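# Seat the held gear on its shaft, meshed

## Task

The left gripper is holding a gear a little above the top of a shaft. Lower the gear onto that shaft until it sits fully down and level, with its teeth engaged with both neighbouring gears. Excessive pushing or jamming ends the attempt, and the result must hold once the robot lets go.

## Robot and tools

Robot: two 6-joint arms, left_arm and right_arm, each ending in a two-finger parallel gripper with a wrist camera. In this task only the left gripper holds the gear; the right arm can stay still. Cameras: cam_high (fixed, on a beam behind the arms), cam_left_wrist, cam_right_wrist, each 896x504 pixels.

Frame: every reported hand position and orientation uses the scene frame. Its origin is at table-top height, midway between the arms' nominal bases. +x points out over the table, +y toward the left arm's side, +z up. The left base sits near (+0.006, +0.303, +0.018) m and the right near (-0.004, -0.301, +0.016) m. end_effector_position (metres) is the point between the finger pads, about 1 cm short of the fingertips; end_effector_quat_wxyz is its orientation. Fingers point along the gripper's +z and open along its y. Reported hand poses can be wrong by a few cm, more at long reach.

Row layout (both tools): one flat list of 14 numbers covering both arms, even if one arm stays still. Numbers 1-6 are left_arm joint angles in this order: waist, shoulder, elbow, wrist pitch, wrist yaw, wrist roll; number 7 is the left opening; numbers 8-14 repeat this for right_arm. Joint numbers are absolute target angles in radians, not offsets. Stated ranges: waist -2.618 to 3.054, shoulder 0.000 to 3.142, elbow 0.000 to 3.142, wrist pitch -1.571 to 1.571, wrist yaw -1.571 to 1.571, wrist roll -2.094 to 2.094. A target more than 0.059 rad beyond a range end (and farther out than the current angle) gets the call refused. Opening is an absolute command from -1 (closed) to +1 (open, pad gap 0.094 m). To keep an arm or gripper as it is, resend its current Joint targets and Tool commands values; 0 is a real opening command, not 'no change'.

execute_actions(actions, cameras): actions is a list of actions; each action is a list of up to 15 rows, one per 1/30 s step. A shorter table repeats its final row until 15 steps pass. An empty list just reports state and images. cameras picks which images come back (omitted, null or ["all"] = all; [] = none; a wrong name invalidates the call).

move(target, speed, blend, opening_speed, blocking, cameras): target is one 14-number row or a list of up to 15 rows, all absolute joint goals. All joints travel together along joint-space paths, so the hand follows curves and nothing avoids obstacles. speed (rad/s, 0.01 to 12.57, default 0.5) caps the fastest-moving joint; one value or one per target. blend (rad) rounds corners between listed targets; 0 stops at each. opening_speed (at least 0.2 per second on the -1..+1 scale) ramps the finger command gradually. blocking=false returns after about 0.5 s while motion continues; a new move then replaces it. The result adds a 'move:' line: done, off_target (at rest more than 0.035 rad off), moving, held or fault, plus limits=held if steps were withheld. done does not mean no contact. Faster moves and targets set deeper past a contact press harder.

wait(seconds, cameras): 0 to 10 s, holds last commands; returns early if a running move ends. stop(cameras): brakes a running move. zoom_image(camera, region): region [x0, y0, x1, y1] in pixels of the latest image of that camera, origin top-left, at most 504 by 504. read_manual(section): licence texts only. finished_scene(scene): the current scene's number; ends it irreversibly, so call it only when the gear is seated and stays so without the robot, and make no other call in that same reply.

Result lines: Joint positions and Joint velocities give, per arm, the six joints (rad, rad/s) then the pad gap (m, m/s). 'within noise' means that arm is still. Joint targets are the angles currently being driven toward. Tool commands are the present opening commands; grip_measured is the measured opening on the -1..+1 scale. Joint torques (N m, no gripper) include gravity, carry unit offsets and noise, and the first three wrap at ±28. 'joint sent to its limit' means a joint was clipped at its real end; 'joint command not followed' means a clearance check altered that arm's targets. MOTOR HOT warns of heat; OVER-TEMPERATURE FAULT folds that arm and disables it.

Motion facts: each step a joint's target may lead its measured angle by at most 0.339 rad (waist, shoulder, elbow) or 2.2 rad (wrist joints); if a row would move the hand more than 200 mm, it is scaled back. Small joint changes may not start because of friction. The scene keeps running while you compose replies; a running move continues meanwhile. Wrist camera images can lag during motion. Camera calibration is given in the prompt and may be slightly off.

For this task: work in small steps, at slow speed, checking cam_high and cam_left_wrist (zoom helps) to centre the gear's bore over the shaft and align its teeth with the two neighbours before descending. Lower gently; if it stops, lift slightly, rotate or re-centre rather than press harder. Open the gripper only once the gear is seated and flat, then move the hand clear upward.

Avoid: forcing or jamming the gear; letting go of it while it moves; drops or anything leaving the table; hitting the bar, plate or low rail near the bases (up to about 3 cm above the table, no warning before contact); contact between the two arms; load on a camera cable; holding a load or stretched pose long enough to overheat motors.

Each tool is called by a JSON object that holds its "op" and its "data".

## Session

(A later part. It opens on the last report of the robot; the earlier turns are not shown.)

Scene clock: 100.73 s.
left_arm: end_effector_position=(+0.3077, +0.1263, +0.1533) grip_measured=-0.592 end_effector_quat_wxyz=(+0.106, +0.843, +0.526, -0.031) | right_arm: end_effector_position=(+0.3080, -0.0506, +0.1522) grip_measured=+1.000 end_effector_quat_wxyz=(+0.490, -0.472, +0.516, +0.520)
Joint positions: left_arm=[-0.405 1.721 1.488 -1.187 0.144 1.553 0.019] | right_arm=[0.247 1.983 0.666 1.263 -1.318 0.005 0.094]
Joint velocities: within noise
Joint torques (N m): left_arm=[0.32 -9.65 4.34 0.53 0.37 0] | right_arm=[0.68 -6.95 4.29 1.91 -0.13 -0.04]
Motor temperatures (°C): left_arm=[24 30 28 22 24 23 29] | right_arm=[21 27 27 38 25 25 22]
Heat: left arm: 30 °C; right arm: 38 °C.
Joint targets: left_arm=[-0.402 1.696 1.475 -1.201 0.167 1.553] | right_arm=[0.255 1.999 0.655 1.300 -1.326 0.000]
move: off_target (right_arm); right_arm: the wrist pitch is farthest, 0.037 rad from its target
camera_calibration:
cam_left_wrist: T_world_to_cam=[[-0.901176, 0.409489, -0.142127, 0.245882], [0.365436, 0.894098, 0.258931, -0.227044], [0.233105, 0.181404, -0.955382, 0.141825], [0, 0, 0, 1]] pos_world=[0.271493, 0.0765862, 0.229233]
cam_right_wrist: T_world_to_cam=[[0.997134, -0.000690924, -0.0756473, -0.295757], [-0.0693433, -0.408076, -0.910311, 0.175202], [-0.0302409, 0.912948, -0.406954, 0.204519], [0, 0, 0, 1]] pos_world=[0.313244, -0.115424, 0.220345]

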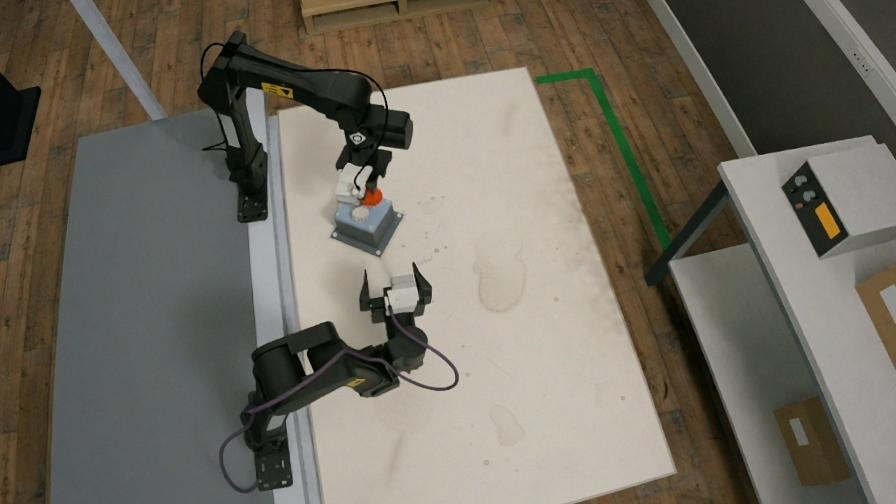

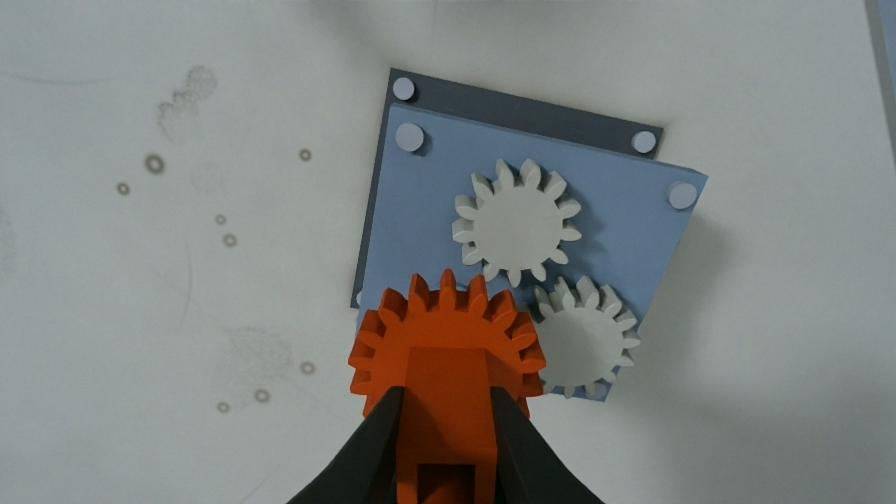

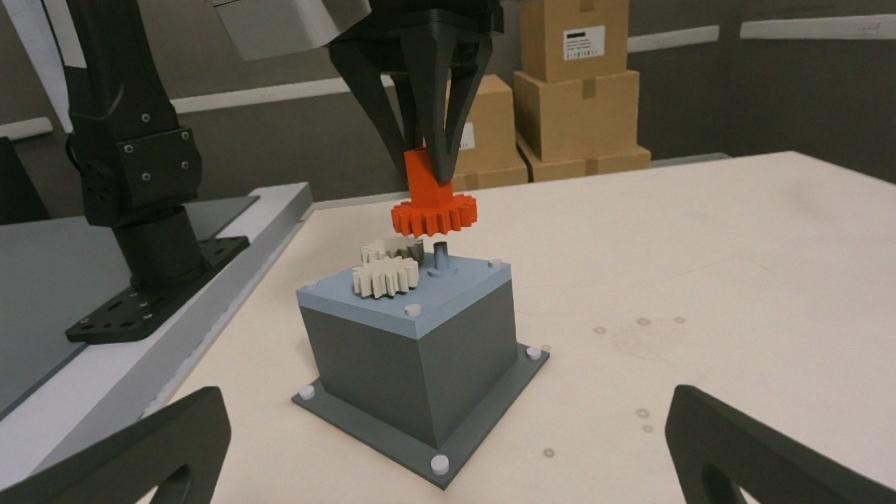

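{"op": "move", "data": {"target": [[-0.3975, 1.696, 1.475, -1.201, 0.167, 1.553, -1, 0.255, 1.999, 0.655, 1.30, -1.326, 0, 1],[-0.3975, 1.696, 1.452, -1.178, 0.167, 1.553, -1, 0.255, 1.999, 0.655, 1.30, -1.326, 0, 1]], "speed": 0.05}}

{"op": "zoom_image", "data": {"camera": "cam_right_wrist", "region": [360, 160, 490, 290]}}

{"op": "zoom_image", "data": {"camera": "cam_left_wrist", "region": [400, 140, 680, 420]}}

Scene clock: 116.30 s.
left_arm: end_effector_position=(+0.3080, +0.1276, +0.1473) grip_measured=-0.592 end_effector_quat_wxyz=(+0.105, +0.842, +0.528, -0.031) | right_arm: end_effector_position=(+0.3080, -0.0506, +0.1522) grip_measured=+1.000 end_effector_quat_wxyz=(+0.490, -0.472, +0.516, +0.520)
Joint positions: left_arm=[-0.401 1.721 1.464 -1.165 0.144 1.553 0.019] | right_arm=[0.247 1.983 0.666 1.264 -1.318 0.005 0.094]
Joint velocities: within noise
Joint torques (N m): left_arm=[0.34 -9.66 4.37 0.52 0.37 0.01] | right_arm=[0.66 -6.95 4.3 1.91 -0.14 -0.05]
Motor temperatures (°C): left_arm=[24 31 28 22 24 23 29] | right_arm=[21 27 27 40 25 25 22]
Heat: left arm: 31 °C; right arm: 40 °C.
Joint targets: left_arm=[-0.398 1.696 1.452 -1.178 0.167 1.553] | right_arm=[0.255 1.999 0.655 1.300 -1.326 0.000]
move: off_target (right_arm); right_arm: the wrist pitch is farthest, 0.036 rad from its target
camera_calibration:
cam_left_wrist: T_world_to_cam=[[-0.90307, 0.405829, -0.140596, 0.245594], [0.362156, 0.895504, 0.258681, -0.225878], [0.230885, 0.182689, -0.955676, 0.13642], [0, 0, 0, 1]] pos_world=[0.272094, 0.0776832, 0.223334]
cam_right_wrist: T_world_to_cam=[[0.997168, -0.000701163, -0.0752065, -0.29586], [-0.0689493, -0.407944, -0.9104, 0.175205], [-0.0300417, 0.913006, -0.406837, 0.204478], [0, 0, 0, 1]] pos_world=[0.313245, -0.115423, 0.220445]

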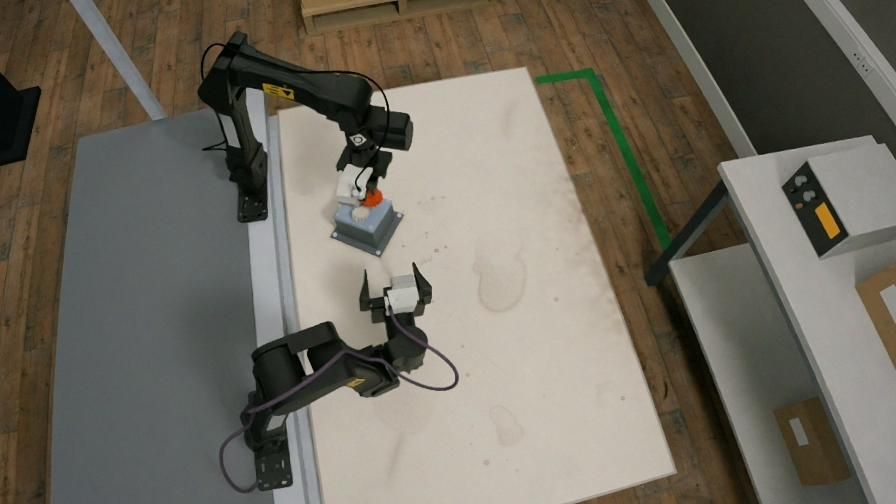

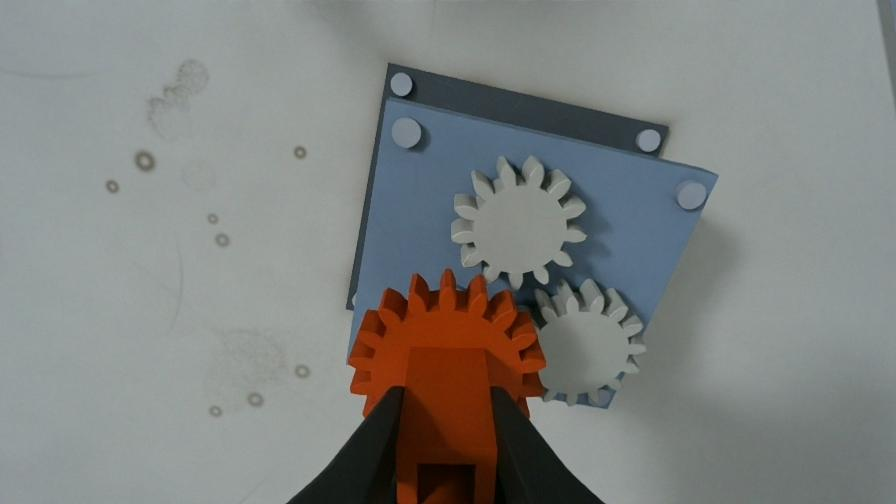

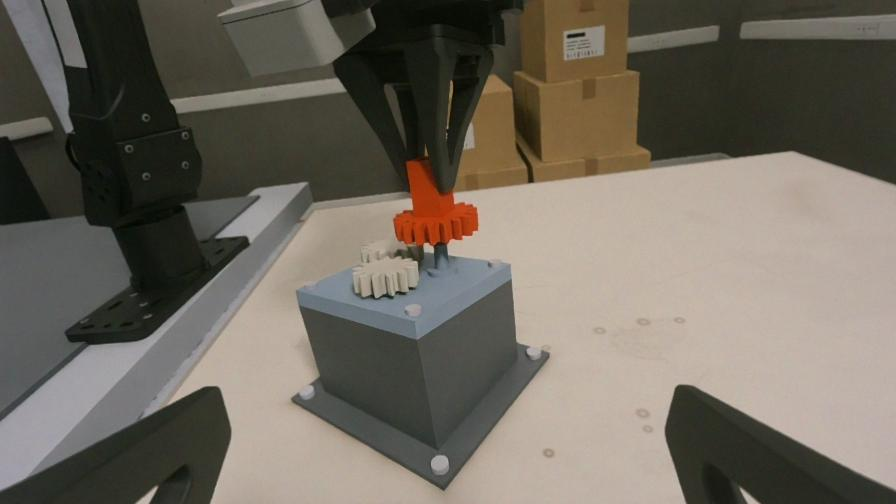

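Scaled by 3.877.

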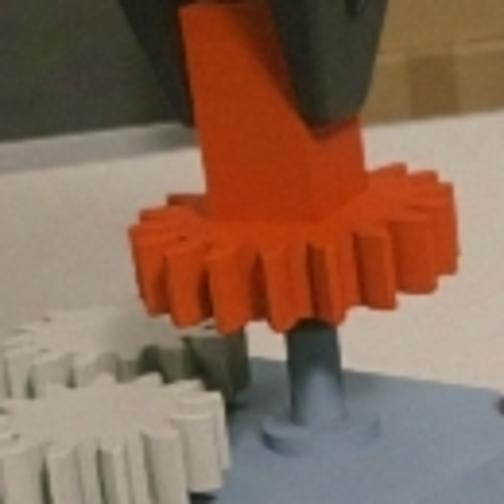

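Scaled by 1.800.

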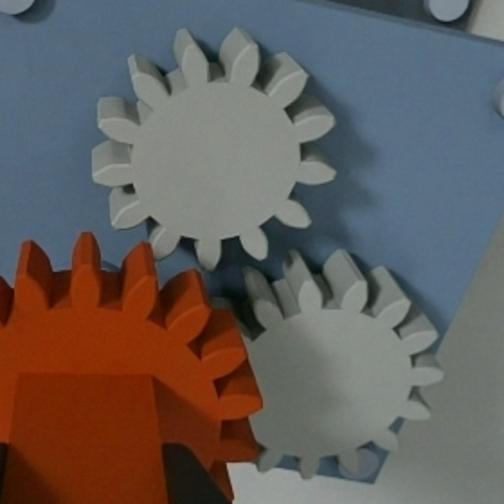

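{"op": "move", "data": {"target": [[-0.3975, 1.696, 1.452, -1.175, 0.167, 1.656, -1, 0.255, 1.999, 0.655, 1.28, -1.326, 0, 1],[-0.3975, 1.696, 1.438, -1.161, 0.167, 1.656, -1, 0.255, 1.999, 0.655, 1.28, -1.326, 0, 1]], "speed": 0.05}}

{"op": "zoom_image", "data": {"camera": "cam_right_wrist", "region": [360, 160, 490, 290]}}

{"op": "zoom_image", "data": {"camera": "cam_left_wrist", "region": [400, 140, 680, 420]}}

{"op": "zoom_image", "data": {"camera": "cam_left_wrist", "region": [500, 260, 660, 420]}}

Scene clock: 158.50 s.
left_arm: end_effector_position=(+0.3087, +0.1271, +0.1439) grip_measured=-0.592 end_effector_quat_wxyz=(+0.108, +0.866, +0.487, -0.025) | right_arm: end_effector_position=(+0.3080, -0.0506, +0.1522) grip_measured=+1.000 end_effector_quat_wxyz=(+0.490, -0.472, +0.516, +0.520)
Joint positions: left_arm=[-0.401 1.721 1.45 -1.147 0.144 1.648 0.019] | right_arm=[0.247 1.983 0.666 1.264 -1.318 0.005 0.094]
Joint velocities: within noise
Joint torques (N m): left_arm=[0.34 -9.68 4.38 0.54 0.37 0.1] | right_arm=[0.65 -6.95 4.29 1.67 -0.13 -0.04]
Motor temperatures (°C): left_arm=[24 32 28 22 24 23 29] | right_arm=[21 27 27 41 25 25 22]
Heat: left arm: 32 °C; right arm: 41 °C.
Joint targets: left_arm=[-0.398 1.696 1.438 -1.161 0.167 1.656] | right_arm=[0.255 1.999 0.655 1.280 -1.326 0.000]
move: done
camera_calibration:
cam_left_wrist: T_world_to_cam=[[-0.857944, 0.488368, -0.159465, 0.224268], [0.437462, 0.85722, 0.271664, -0.245111], [0.269369, 0.163312, -0.949089, 0.122713], [0, 0, 0, 1]] pos_world=[0.266581, 0.0805486, 0.218816]
cam_right_wrist: T_world_to_cam=[[0.997168, -0.000701163, -0.0752065, -0.29586], [-0.0689493, -0.407944, -0.9104, 0.175205], [-0.0300417, 0.913006, -0.406837, 0.204478], [0, 0, 0, 1]] pos_world=[0.313245, -0.115423, 0.220445]

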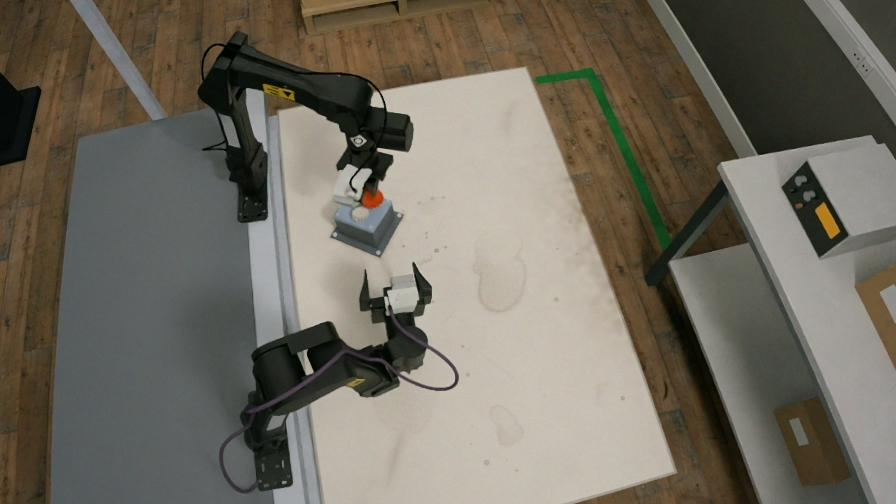

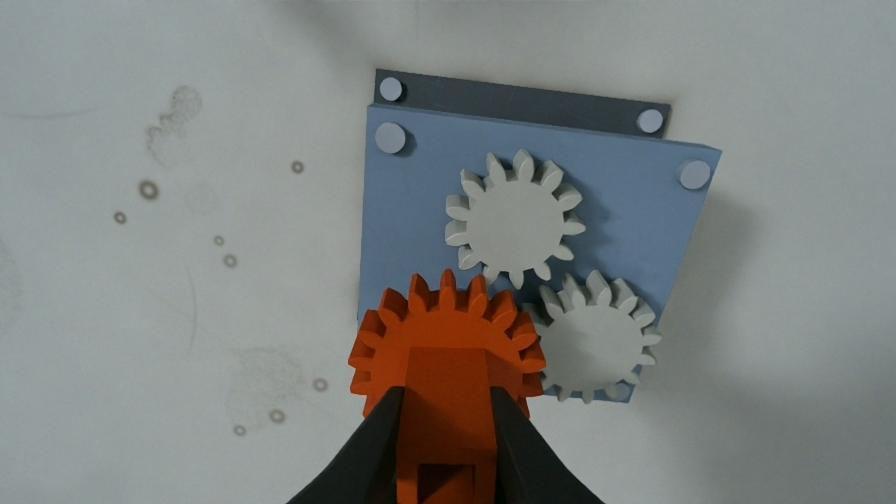

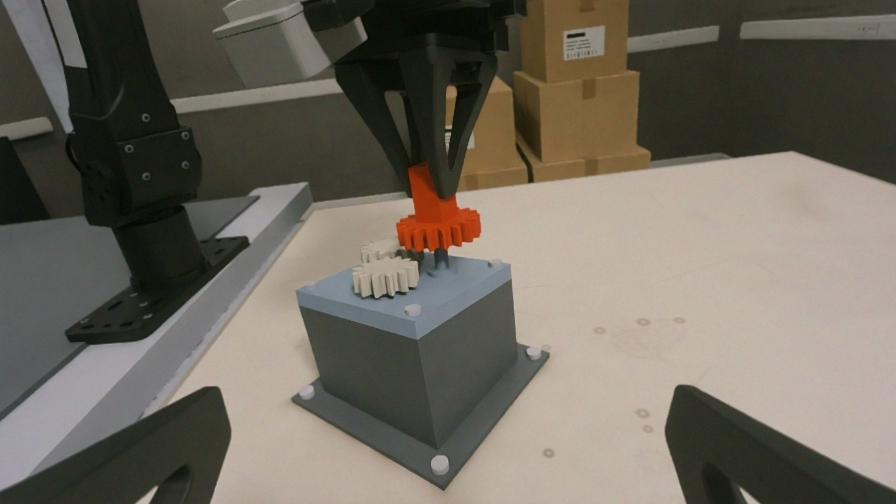

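Scaled by 3.877.

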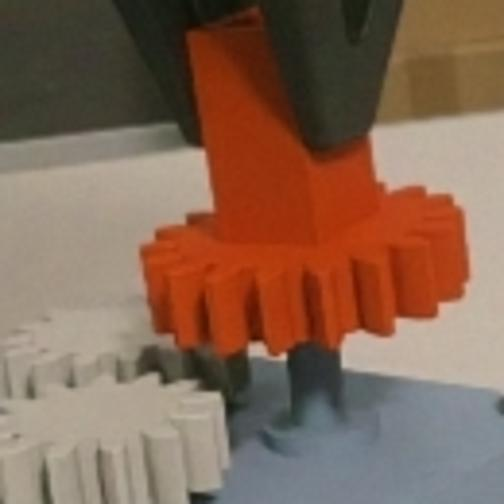

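Scaled by 1.800.

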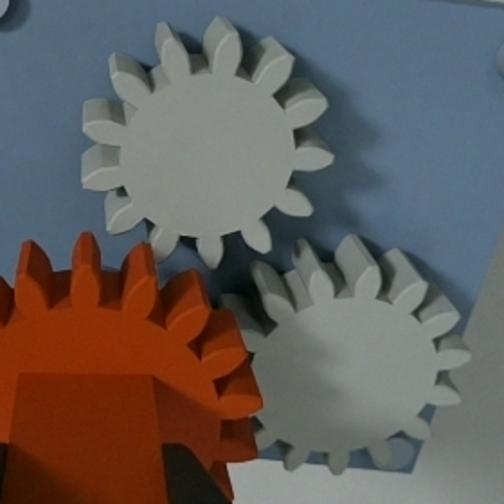

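Scaled by 3.150.

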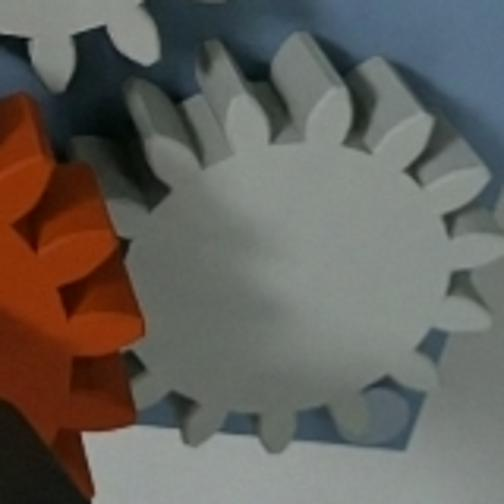

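{"op": "move", "data": {"target": [-0.3975, 1.696, 1.430, -1.153, 0.167, 1.656, -1, 0.255, 1.999, 0.655, 1.28, -1.326, 0, 1], "speed": 0.04, "cameras": []}}

{"op": "move", "data": {"target": [-0.3975, 1.696, 1.422, -1.145, 0.167, 1.656, -1, 0.255, 1.999, 0.655, 1.28, -1.326, 0, 1], "speed": 0.04, "cameras": ["cam_left_wrist","cam_right_wrist"]}}

{"op": "zoom_image", "data": {"camera": "cam_right_wrist", "region": [360, 160, 490, 290]}}

{"op": "zoom_image", "data": {"camera": "cam_left_wrist", "region": [400, 140, 680, 420]}}

Scene clock: 224.73 s.
left_arm: end_effector_position=(+0.3087, +0.1271, +0.1420) grip_measured=-0.592 end_effector_quat_wxyz=(+0.108, +0.866, +0.487, -0.025) | right_arm: end_effector_position=(+0.3080, -0.0506, +0.1522) grip_measured=+1.000 end_effector_quat_wxyz=(+0.490, -0.472, +0.516, +0.520)
Joint positions: left_arm=[-0.401 1.721 1.443 -1.139 0.144 1.648 0.019] | right_arm=[0.247 1.983 0.666 1.264 -1.318 0.005 0.094]
Joint velocities: within noise
Joint torques (N m): left_arm=[0.34 -9.66 4.36 0.53 0.37 0.09] | right_arm=[0.66 -6.95 4.29 1.68 -0.13 -0.04]
Motor temperatures (°C): left_arm=[24 32 28 23 24 23 30] | right_arm=[21 27 27 41 25 25 22]
Heat: left arm: 32 °C; right arm: 41 °C.
Joint targets: left_arm=[-0.398 1.696 1.430 -1.153 0.167 1.656] | right_arm=[0.255 1.999 0.655 1.280 -1.326 0.000]
move: done
No camera images: "cameras" was empty.

Scene clock: 225.47 s.
left_arm: end_effector_position=(+0.3086, +0.1271, +0.1400) grip_measured=-0.592 end_effector_quat_wxyz=(+0.108, +0.866, +0.487, -0.025) | right_arm: end_effector_position=(+0.3080, -0.0506, +0.1522) grip_measured=+1.000 end_effector_quat_wxyz=(+0.490, -0.472, +0.516, +0.520)
Joint positions: left_arm=[-0.401 1.721 1.435 -1.131 0.144 1.648 0.019] | right_arm=[0.247 1.983 0.666 1.264 -1.318 0.005 0.094]
Joint velocities: within noise
Joint torques (N m): left_arm=[0.35 -9.66 4.36 0.52 0.37 0.1] | right_arm=[0.66 -6.94 4.27 1.68 -0.13 -0.05]
Motor temperatures (°C): left_arm=[24 32 28 23 24 23 30] | right_arm=[21 27 27 41 25 25 22]
Heat: left arm: 32 °C; right arm: 41 °C.
Joint targets: left_arm=[-0.398 1.696 1.422 -1.145 0.167 1.656] | right_arm=[0.255 1.999 0.655 1.280 -1.326 0.000]
move: done
camera_calibration:
cam_left_wrist: T_world_to_cam=[[-0.857944, 0.488368, -0.159465, 0.223458], [0.437462, 0.85722, 0.271664, -0.243937], [0.269369, 0.163312, -0.949089, 0.118971], [0, 0, 0, 1]] pos_world=[0.266381, 0.0805486, 0.214816]
cam_right_wrist: T_world_to_cam=[[0.997168, -0.000701163, -0.0752065, -0.29586], [-0.0689493, -0.407944, -0.9104, 0.175205], [-0.0300417, 0.913006, -0.406837, 0.204478], [0, 0, 0, 1]] pos_world=[0.313245, -0.115423, 0.220445]
Images, in order (width x height): cam_left_wrist 896x504, cam_right_wrist 896x504.

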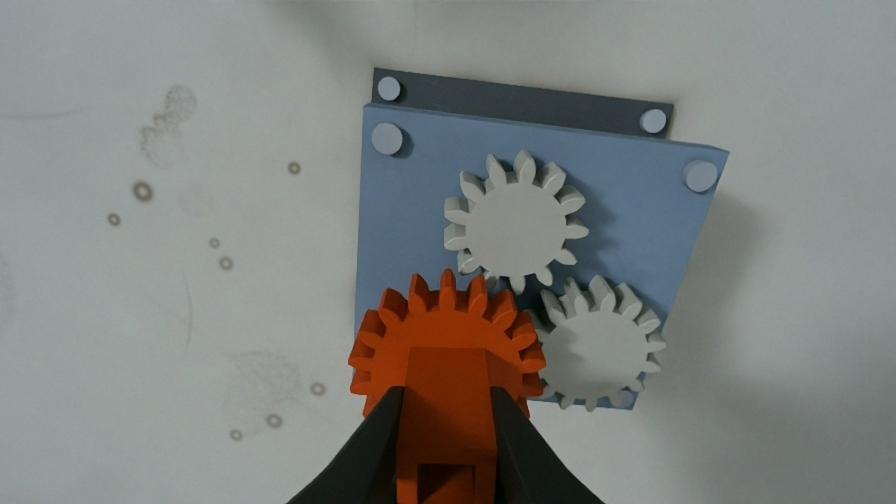

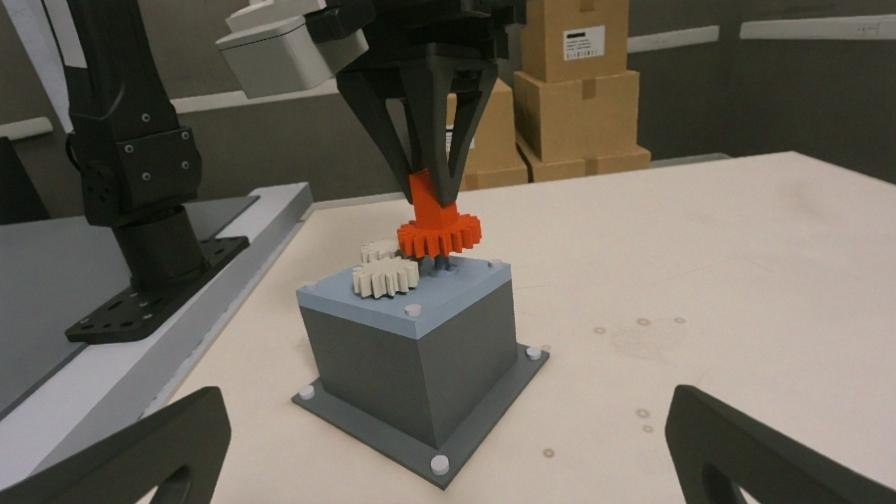

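Scaled by 3.877.

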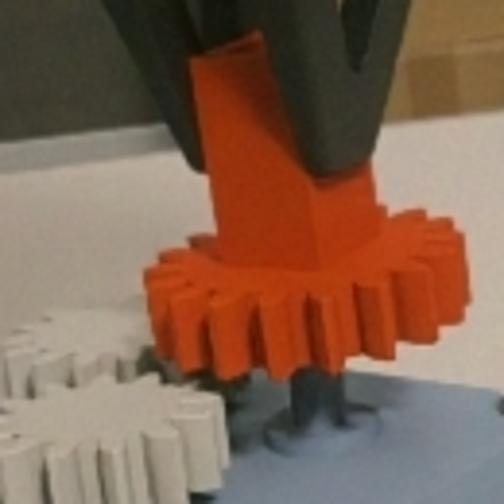

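Scaled by 1.800.

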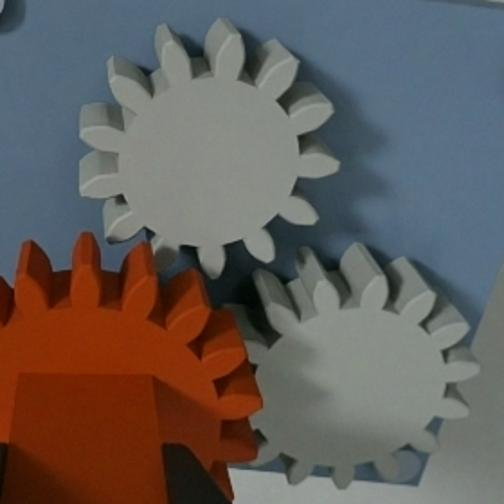

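{"op": "move", "data": {"target": [-0.3975, 1.696, 1.414, -1.137, 0.167, 1.656, -1, 0.255, 1.999, 0.655, 1.28, -1.326, 0, 1], "speed": 0.04, "cameras": []}}

{"op": "move", "data": {"target": [-0.3975, 1.696, 1.407, -1.130, 0.167, 1.656, -1, 0.255, 1.999, 0.655, 1.28, -1.326, 0, 1], "speed": 0.04, "cameras": ["cam_left_wrist","cam_right_wrist"]}}

{"op": "zoom_image", "data": {"camera": "cam_right_wrist", "region": [340, 160, 490, 310]}}

{"op": "zoom_image", "data": {"camera": "cam_left_wrist", "region": [400, 140, 680, 420]}}

Scene clock: 234.37 s.
left_arm: end_effector_position=(+0.3086, +0.1270, +0.1394) grip_measured=-0.592 end_effector_quat_wxyz=(+0.110, +0.866, +0.486, -0.024) | right_arm: end_effector_position=(+0.3080, -0.0506, +0.1522) grip_measured=+1.000 end_effector_quat_wxyz=(+0.490, -0.472, +0.516, +0.520)
Joint positions: left_arm=[-0.401 1.718 1.429 -1.125 0.145 1.648 0.019] | right_arm=[0.247 1.983 0.666 1.264 -1.318 0.005 0.094]
Joint velocities: within noise
Joint torques (N m): left_arm=[0.34 -9.39 4.23 0.56 0.36 0.09] | right_arm=[0.66 -6.97 4.29 1.68 -0.13 -0.04]
Motor temperatures (°C): left_arm=[24 32 28 23 24 23 30] | right_arm=[21 27 27 41 25 25 22]
Heat: left arm: 32 °C; right arm: 41 °C.
Joint targets: left_arm=[-0.398 1.696 1.414 -1.137 0.167 1.656] | right_arm=[0.255 1.999 0.655 1.280 -1.326 0.000]
move: done
No camera images: "cameras" was empty.

Scene clock: 235.07 s.
left_arm: end_effector_position=(+0.3085, +0.1271, +0.1394) grip_measured=-0.592 end_effector_quat_wxyz=(+0.111, +0.866, +0.486, -0.023) | right_arm: end_effector_position=(+0.3080, -0.0506, +0.1522) grip_measured=+1.000 end_effector_quat_wxyz=(+0.490, -0.472, +0.516, +0.520)
Joint positions: left_arm=[-0.401 1.714 1.424 -1.12 0.145 1.648 0.019] | right_arm=[0.247 1.983 0.666 1.264 -1.318 0.005 0.094]
Joint velocities: within noise
Joint torques (N m): left_arm=[0.34 -8.99 4.07 0.59 0.36 0.09] | right_arm=[0.66 -6.97 4.29 1.68 -0.13 -0.04]
Motor temperatures (°C): left_arm=[24 32 28 23 24 23 30] | right_arm=[21 27 27 41 25 25 22]
Heat: left arm: 32 °C; right arm: 41 °C.
Joint targets: left_arm=[-0.398 1.696 1.407 -1.130 0.167 1.656] | right_arm=[0.255 1.999 0.655 1.280 -1.326 0.000]
move: done
camera_calibration:
cam_left_wrist: T_world_to_cam=[[-0.856818, 0.488052, -0.166338, 0.223983], [0.436046, 0.85802, 0.271415, -0.243447], [0.275186, 0.160022, -0.94798, 0.116965], [0, 0, 0, 1]] pos_world=[0.26588, 0.0808495, 0.214212]
cam_right_wrist: T_world_to_cam=[[0.997168, -0.000701163, -0.0752065, -0.29586], [-0.0689493, -0.407944, -0.9104, 0.175205], [-0.0300417, 0.913006, -0.406837, 0.204478], [0, 0, 0, 1]] pos_world=[0.313245, -0.115423, 0.220445]
Images, in order (width x height): cam_left_wrist 896x504, cam_right_wrist 896x504.

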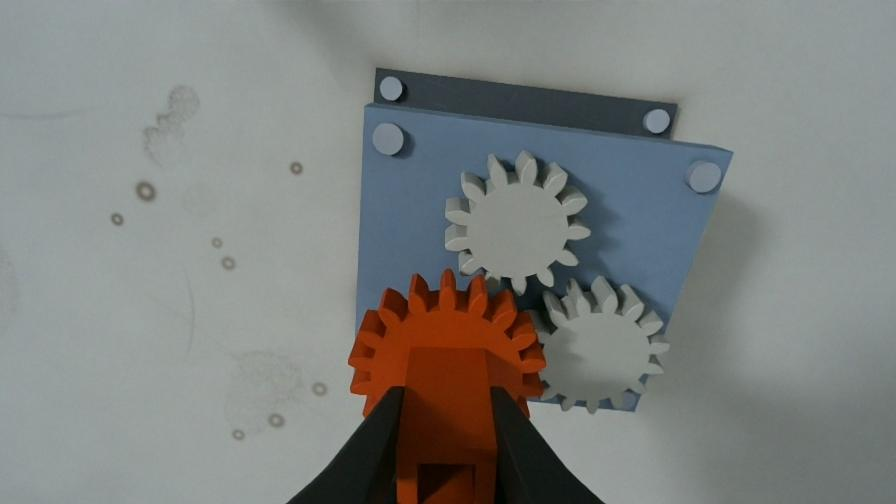

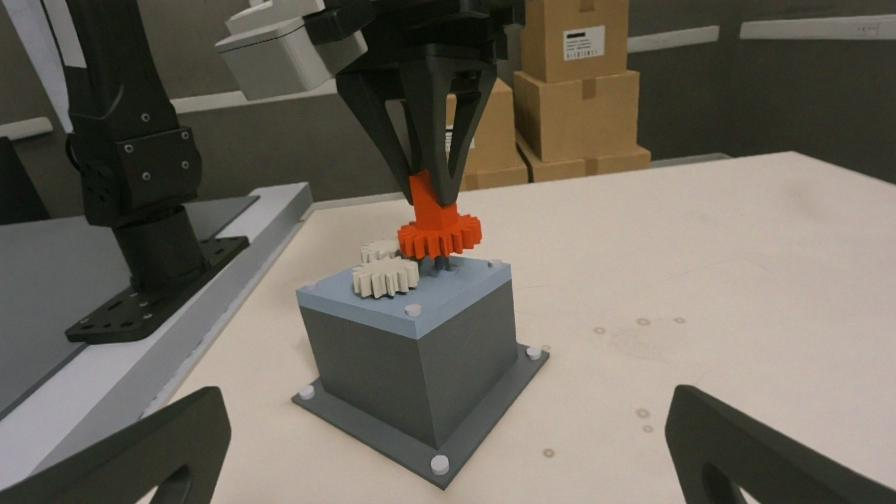

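Scaled by 3.360.

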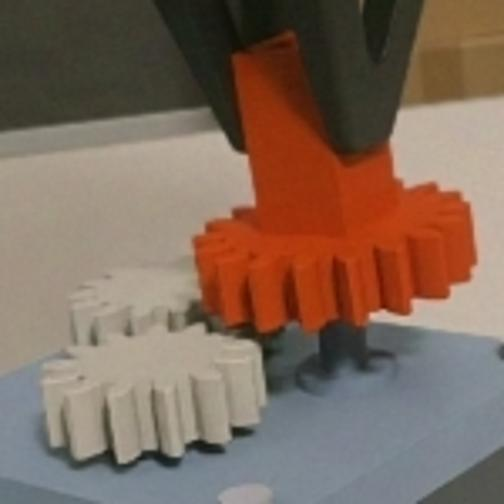

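Scaled by 1.800.

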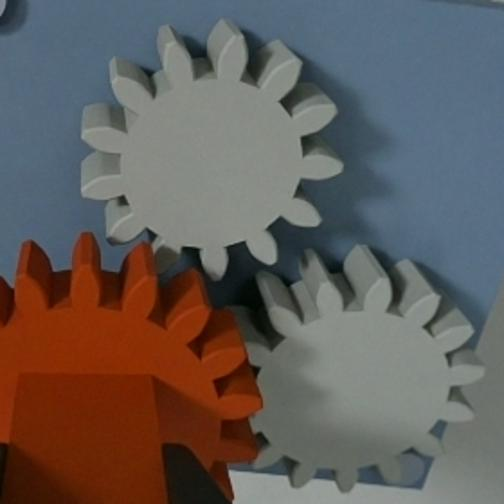

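{"op": "move", "data": {"target": [[-0.3975, 1.696, 1.454, -1.163, 0.167, 1.656, -1, 0.255, 1.999, 0.655, 1.28, -1.326, 0, 1],[-0.3975, 1.696, 1.454, -1.163, 0.167, 1.682, -1, 0.255, 1.999, 0.655, 1.28, -1.326, 0, 1],[-0.3975, 1.696, 1.404, -1.128, 0.167, 1.682, -1, 0.255, 1.999, 0.655, 1.28, -1.326, 0, 1],[-0.3975, 1.696, 1.404, -1.128, 0.167, 1.565, -1, 0.255, 1.999, 0.655, 1.28, -1.326, 0, 1]], "speed": 0.05, "cameras": ["cam_left_wrist"]}}

{"op": "move", "data": {"target": [[-0.3975, 1.696, 1.454, -1.163, 0.167, 1.565, -1, 0.255, 1.999, 0.655, 1.28, -1.326, 0, 1],[-0.3975, 1.696, 1.454, -1.163, 0.167, 1.63, -1, 0.255, 1.999, 0.655, 1.28, -1.326, 0, 1]], "speed": 0.06, "cameras": ["cam_left_wrist"]}}

{"op": "zoom_image", "data": {"camera": "cam_left_wrist", "region": [400, 140, 680, 420]}}

Scene clock: 252.63 s.
left_arm: end_effector_position=(+0.3079, +0.1278, +0.1379) grip_measured=-0.592 end_effector_quat_wxyz=(+0.110, +0.847, +0.519, -0.028) | right_arm: end_effector_position=(+0.3080, -0.0506, +0.1522) grip_measured=+1.000 end_effector_quat_wxyz=(+0.490, -0.472, +0.516, +0.520)
Joint positions: left_arm=[-0.4 1.713 1.416 -1.116 0.145 1.573 0.019] | right_arm=[0.247 1.983 0.666 1.264 -1.318 0.005 0.094]
Joint velocities: within noise
Joint torques (N m): left_arm=[0.24 -8.81 4.37 0.56 0.36 -0.08] | right_arm=[0.66 -6.95 4.27 1.67 -0.13 -0.04]
Motor temperatures (°C): left_arm=[24 32 28 23 24 23 30] | right_arm=[21 27 27 41 25 25 22]
Heat: left arm: 32 °C; right arm: 41 °C.
Joint targets: left_arm=[-0.398 1.696 1.404 -1.128 0.167 1.565] | right_arm=[0.255 1.999 0.655 1.280 -1.326 0.000]
move: done
camera_calibration:
cam_left_wrist: T_world_to_cam=[[-0.893466, 0.422267, -0.152999, 0.240669], [0.375725, 0.88937, 0.260485, -0.227268], [0.246067, 0.175249, -0.953278, 0.123262], [0, 0, 0, 1]] pos_world=[0.270089, 0.0788973, 0.213525]
Images, in order (width x height): cam_left_wrist 896x504.

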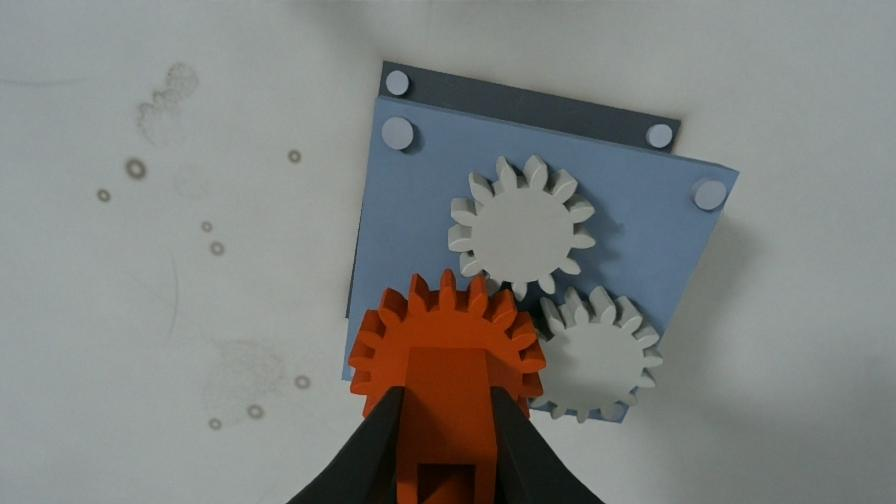

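Scene clock: 255.00 s.
left_arm: end_effector_position=(+0.3094, +0.1271, +0.1427) grip_measured=-0.592 end_effector_quat_wxyz=(+0.113, +0.859, +0.498, -0.024) | right_arm: end_effector_position=(+0.3080, -0.0506, +0.1522) grip_measured=+1.000 end_effector_quat_wxyz=(+0.490, -0.472, +0.516, +0.520)
Joint positions: left_arm=[-0.4 1.713 1.435 -1.128 0.145 1.622 0.019] | right_arm=[0.247 1.983 0.666 1.264 -1.318 0.005 0.094]
Joint velocities: within noise
Joint torques (N m): left_arm=[0.25 -8.83 6.71 0.36 0.36 0.08] | right_arm=[0.66 -6.95 4.27 1.68 -0.13 -0.04]
Motor temperatures (°C): left_arm=[24 32 28 23 24 23 30] | right_arm=[21 27 27 41 25 25 22]
Heat: left arm: 32 °C; right arm: 41 °C.
Joint targets: left_arm=[-0.398 1.696 1.454 -1.163 0.167 1.630] | right_arm=[0.255 1.999 0.655 1.280 -1.326 0.000]
move: done
camera_calibration:
cam_left_wrist: T_world_to_cam=[[-0.870124, 0.463906, -0.166361, 0.23246], [0.41313, 0.870644, 0.267026, -0.238634], [0.268716, 0.163617, -0.949221, 0.121595], [0, 0, 0, 1]] pos_world=[0.268182, 0.0800308, 0.217814]
Images, in order (width x height): cam_left_wrist 896x504.

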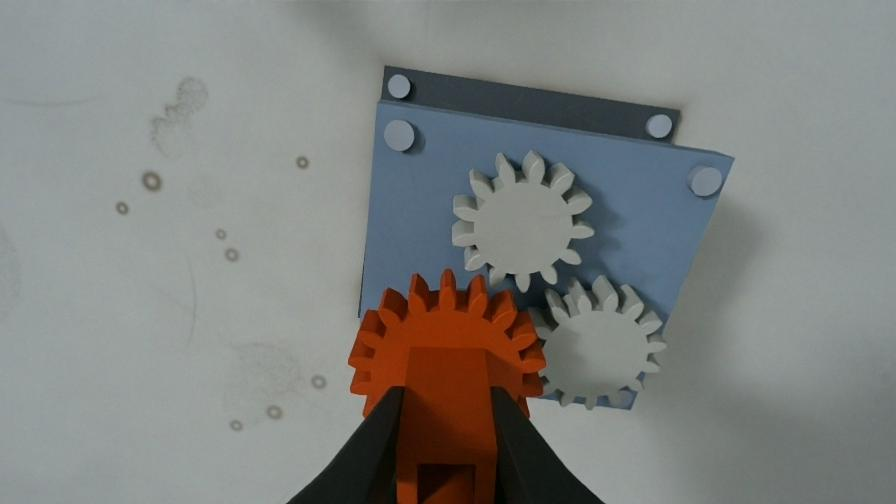

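Scaled by 1.800.

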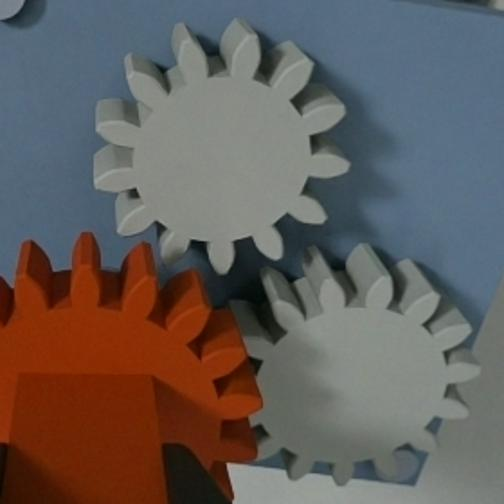

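{"op": "move", "data": {"target": [[-0.3975, 1.696, 1.454, -1.163, 0.167, 1.56, -1, 0.255, 1.999, 0.655, 1.28, -1.326, 0, 1],[-0.3975, 1.696, 1.404, -1.128, 0.167, 1.56, -1, 0.255, 1.999, 0.655, 1.28, -1.326, 0, 1]], "speed": 0.04, "cameras": ["cam_left_wrist"]}}

{"op": "zoom_image", "data": {"camera": "cam_left_wrist", "region": [400, 140, 680, 420]}}

Scene clock: 266.67 s.
left_arm: end_effector_position=(+0.3079, +0.1277, +0.1380) grip_measured=-0.592 end_effector_quat_wxyz=(+0.110, +0.846, +0.521, -0.028) | right_arm: end_effector_position=(+0.3080, -0.0506, +0.1522) grip_measured=+1.000 end_effector_quat_wxyz=(+0.490, -0.472, +0.516, +0.520)
Joint positions: left_arm=[-0.4 1.713 1.417 -1.116 0.145 1.568 0.019] | right_arm=[0.247 1.983 0.666 1.264 -1.318 0.005 0.094]
Joint velocities: within noise
Joint torques (N m): left_arm=[0.24 -8.81 4.38 0.56 0.36 -0.09] | right_arm=[0.65 -6.95 4.27 1.67 -0.13 -0.04]
Motor temperatures (°C): left_arm=[24 32 29 23 24 23 30] | right_arm=[21 27 27 41 25 25 22]
Heat: left arm: 32 °C; right arm: 41 °C.
Joint targets: left_arm=[-0.398 1.696 1.404 -1.128 0.167 1.560] | right_arm=[0.255 1.999 0.655 1.280 -1.326 0.000]
move: done
camera_calibration:
cam_left_wrist: T_world_to_cam=[[-0.8958, 0.417605, -0.152142, 0.241959], [0.371524, 0.891452, 0.259389, -0.226083], [0.24395, 0.175836, -0.953714, 0.12401], [0, 0, 0, 1]] pos_world=[0.27049, 0.0786938, 0.213726]
Images, in order (width x height): cam_left_wrist 896x504.

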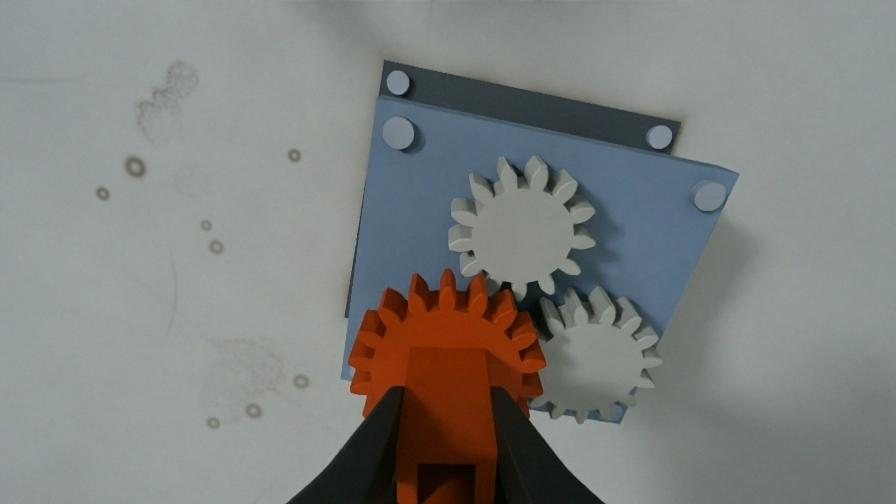

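Scaled by 1.800.

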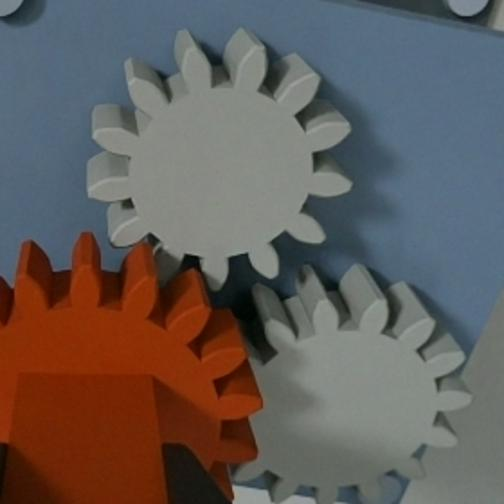

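{"op": "move", "data": {"target": [-0.3975, 1.696, 1.396, -1.120, 0.167, 1.56, -1, 0.255, 1.999, 0.655, 1.28, -1.326, 0, 1], "speed": 0.04, "cameras": []}}

{"op": "move", "data": {"target": [-0.3975, 1.696, 1.388, -1.112, 0.167, 1.56, -1, 0.255, 1.999, 0.655, 1.28, -1.326, 0, 1], "speed": 0.04, "cameras": ["cam_left_wrist","cam_right_wrist"]}}

{"op": "zoom_image", "data": {"camera": "cam_right_wrist", "region": [340, 160, 490, 310]}}

Scene clock: 274.33 s.
left_arm: end_effector_position=(+0.3077, +0.1278, +0.1360) grip_measured=-0.592 end_effector_quat_wxyz=(+0.109, +0.846, +0.522, -0.028) | right_arm: end_effector_position=(+0.3080, -0.0506, +0.1522) grip_measured=+1.000 end_effector_quat_wxyz=(+0.490, -0.472, +0.516, +0.520)
Joint positions: left_arm=[-0.4 1.713 1.409 -1.109 0.145 1.568 0.019] | right_arm=[0.247 1.983 0.666 1.264 -1.318 0.005 0.094]
Joint velocities: within noise
Joint torques (N m): left_arm=[0.25 -8.83 4.34 0.56 0.36 -0.09] | right_arm=[0.65 -6.95 4.29 1.67 -0.13 -0.04]
Motor temperatures (°C): left_arm=[24 31 29 23 24 23 30] | right_arm=[21 27 27 41 25 25 22]
Heat: left arm: 31 °C; right arm: 41 °C.
Joint targets: left_arm=[-0.398 1.696 1.396 -1.120 0.167 1.560] | right_arm=[0.255 1.999 0.655 1.280 -1.326 0.000]
move: done
No camera images: "cameras" was empty.

Scene clock: 275.03 s.
left_arm: end_effector_position=(+0.3079, +0.1277, +0.1352) grip_measured=-0.592 end_effector_quat_wxyz=(+0.110, +0.846, +0.521, -0.028) | right_arm: end_effector_position=(+0.3080, -0.0506, +0.1522) grip_measured=+1.000 end_effector_quat_wxyz=(+0.490, -0.472, +0.516, +0.520)
Joint positions: left_arm=[-0.4 1.713 1.406 -1.104 0.145 1.568 0.019] | right_arm=[0.247 1.983 0.666 1.264 -1.318 0.005 0.094]
Joint velocities: within noise
Joint torques (N m): left_arm=[0.25 -8.81 4 0.61 0.36 -0.08] | right_arm=[0.66 -6.95 4.29 1.67 -0.13 -0.05]
Motor temperatures (°C): left_arm=[24 31 29 23 24 23 30] | right_arm=[21 27 27 41 25 25 22]
Heat: left arm: 31 °C; right arm: 41 °C.
Joint targets: left_arm=[-0.398 1.696 1.388 -1.112 0.167 1.560] | right_arm=[0.255 1.999 0.655 1.280 -1.326 0.000]
move: done
camera_calibration:
cam_left_wrist: T_world_to_cam=[[-0.895887, 0.417175, -0.152815, 0.241699], [0.370987, 0.891694, 0.259328, -0.225117], [0.244449, 0.175636, -0.953623, 0.121339], [0, 0, 0, 1]] pos_world=[0.27039, 0.0785936, 0.211026]
cam_right_wrist: T_world_to_cam=[[0.997168, -0.000701163, -0.0752065, -0.29586], [-0.0689493, -0.407944, -0.9104, 0.175205], [-0.0300417, 0.913006, -0.406837, 0.204478], [0, 0, 0, 1]] pos_world=[0.313245, -0.115423, 0.220445]
Images, in order (width x height): cam_left_wrist 896x504, cam_right_wrist 896x504.

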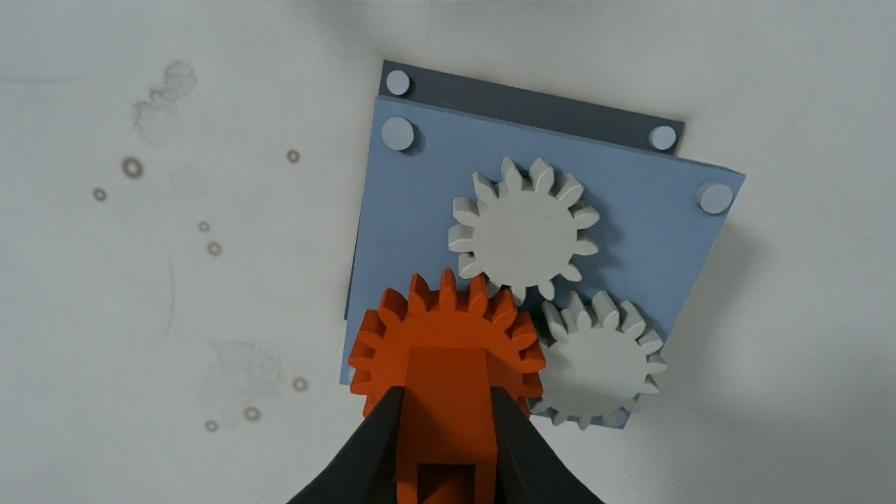

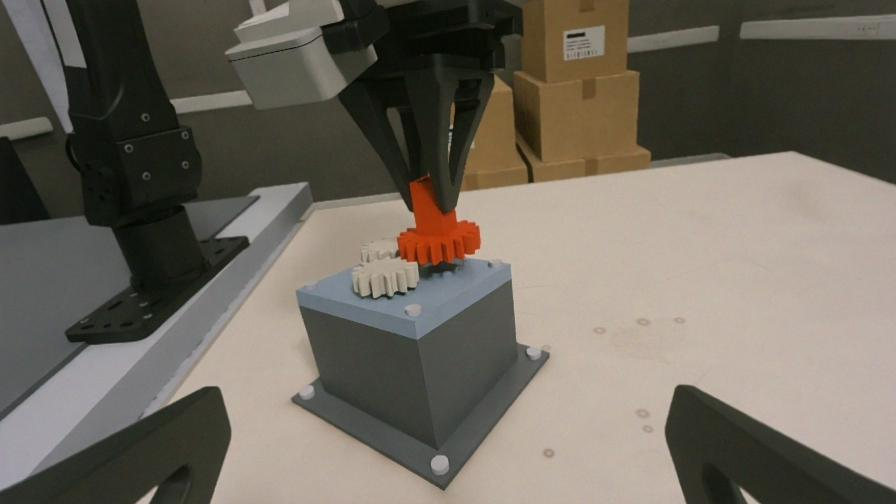

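Scaled by 3.360.

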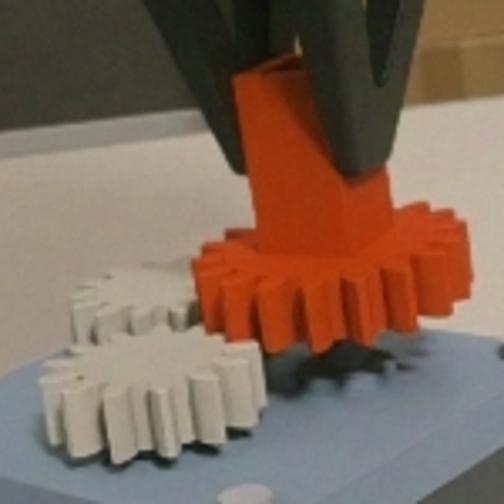

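{"op": "zoom_image", "data": {"camera": "cam_left_wrist", "region": [430, 140, 620, 310]}}

{"op": "zoom_image", "data": {"camera": "cam_left_wrist", "region": [490, 270, 680, 440]}}

Scaled by 2.653.

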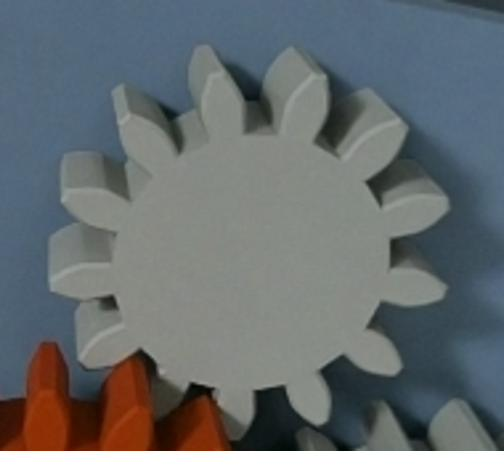

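Scaled by 2.653.

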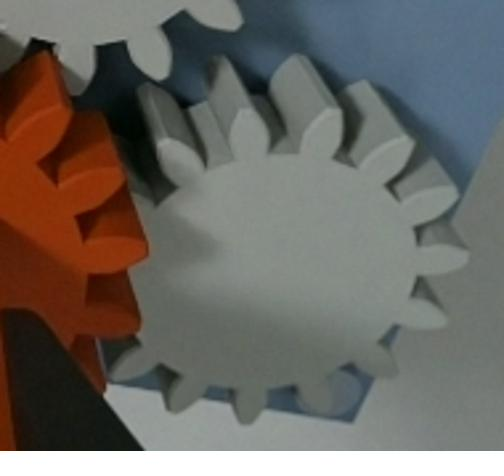

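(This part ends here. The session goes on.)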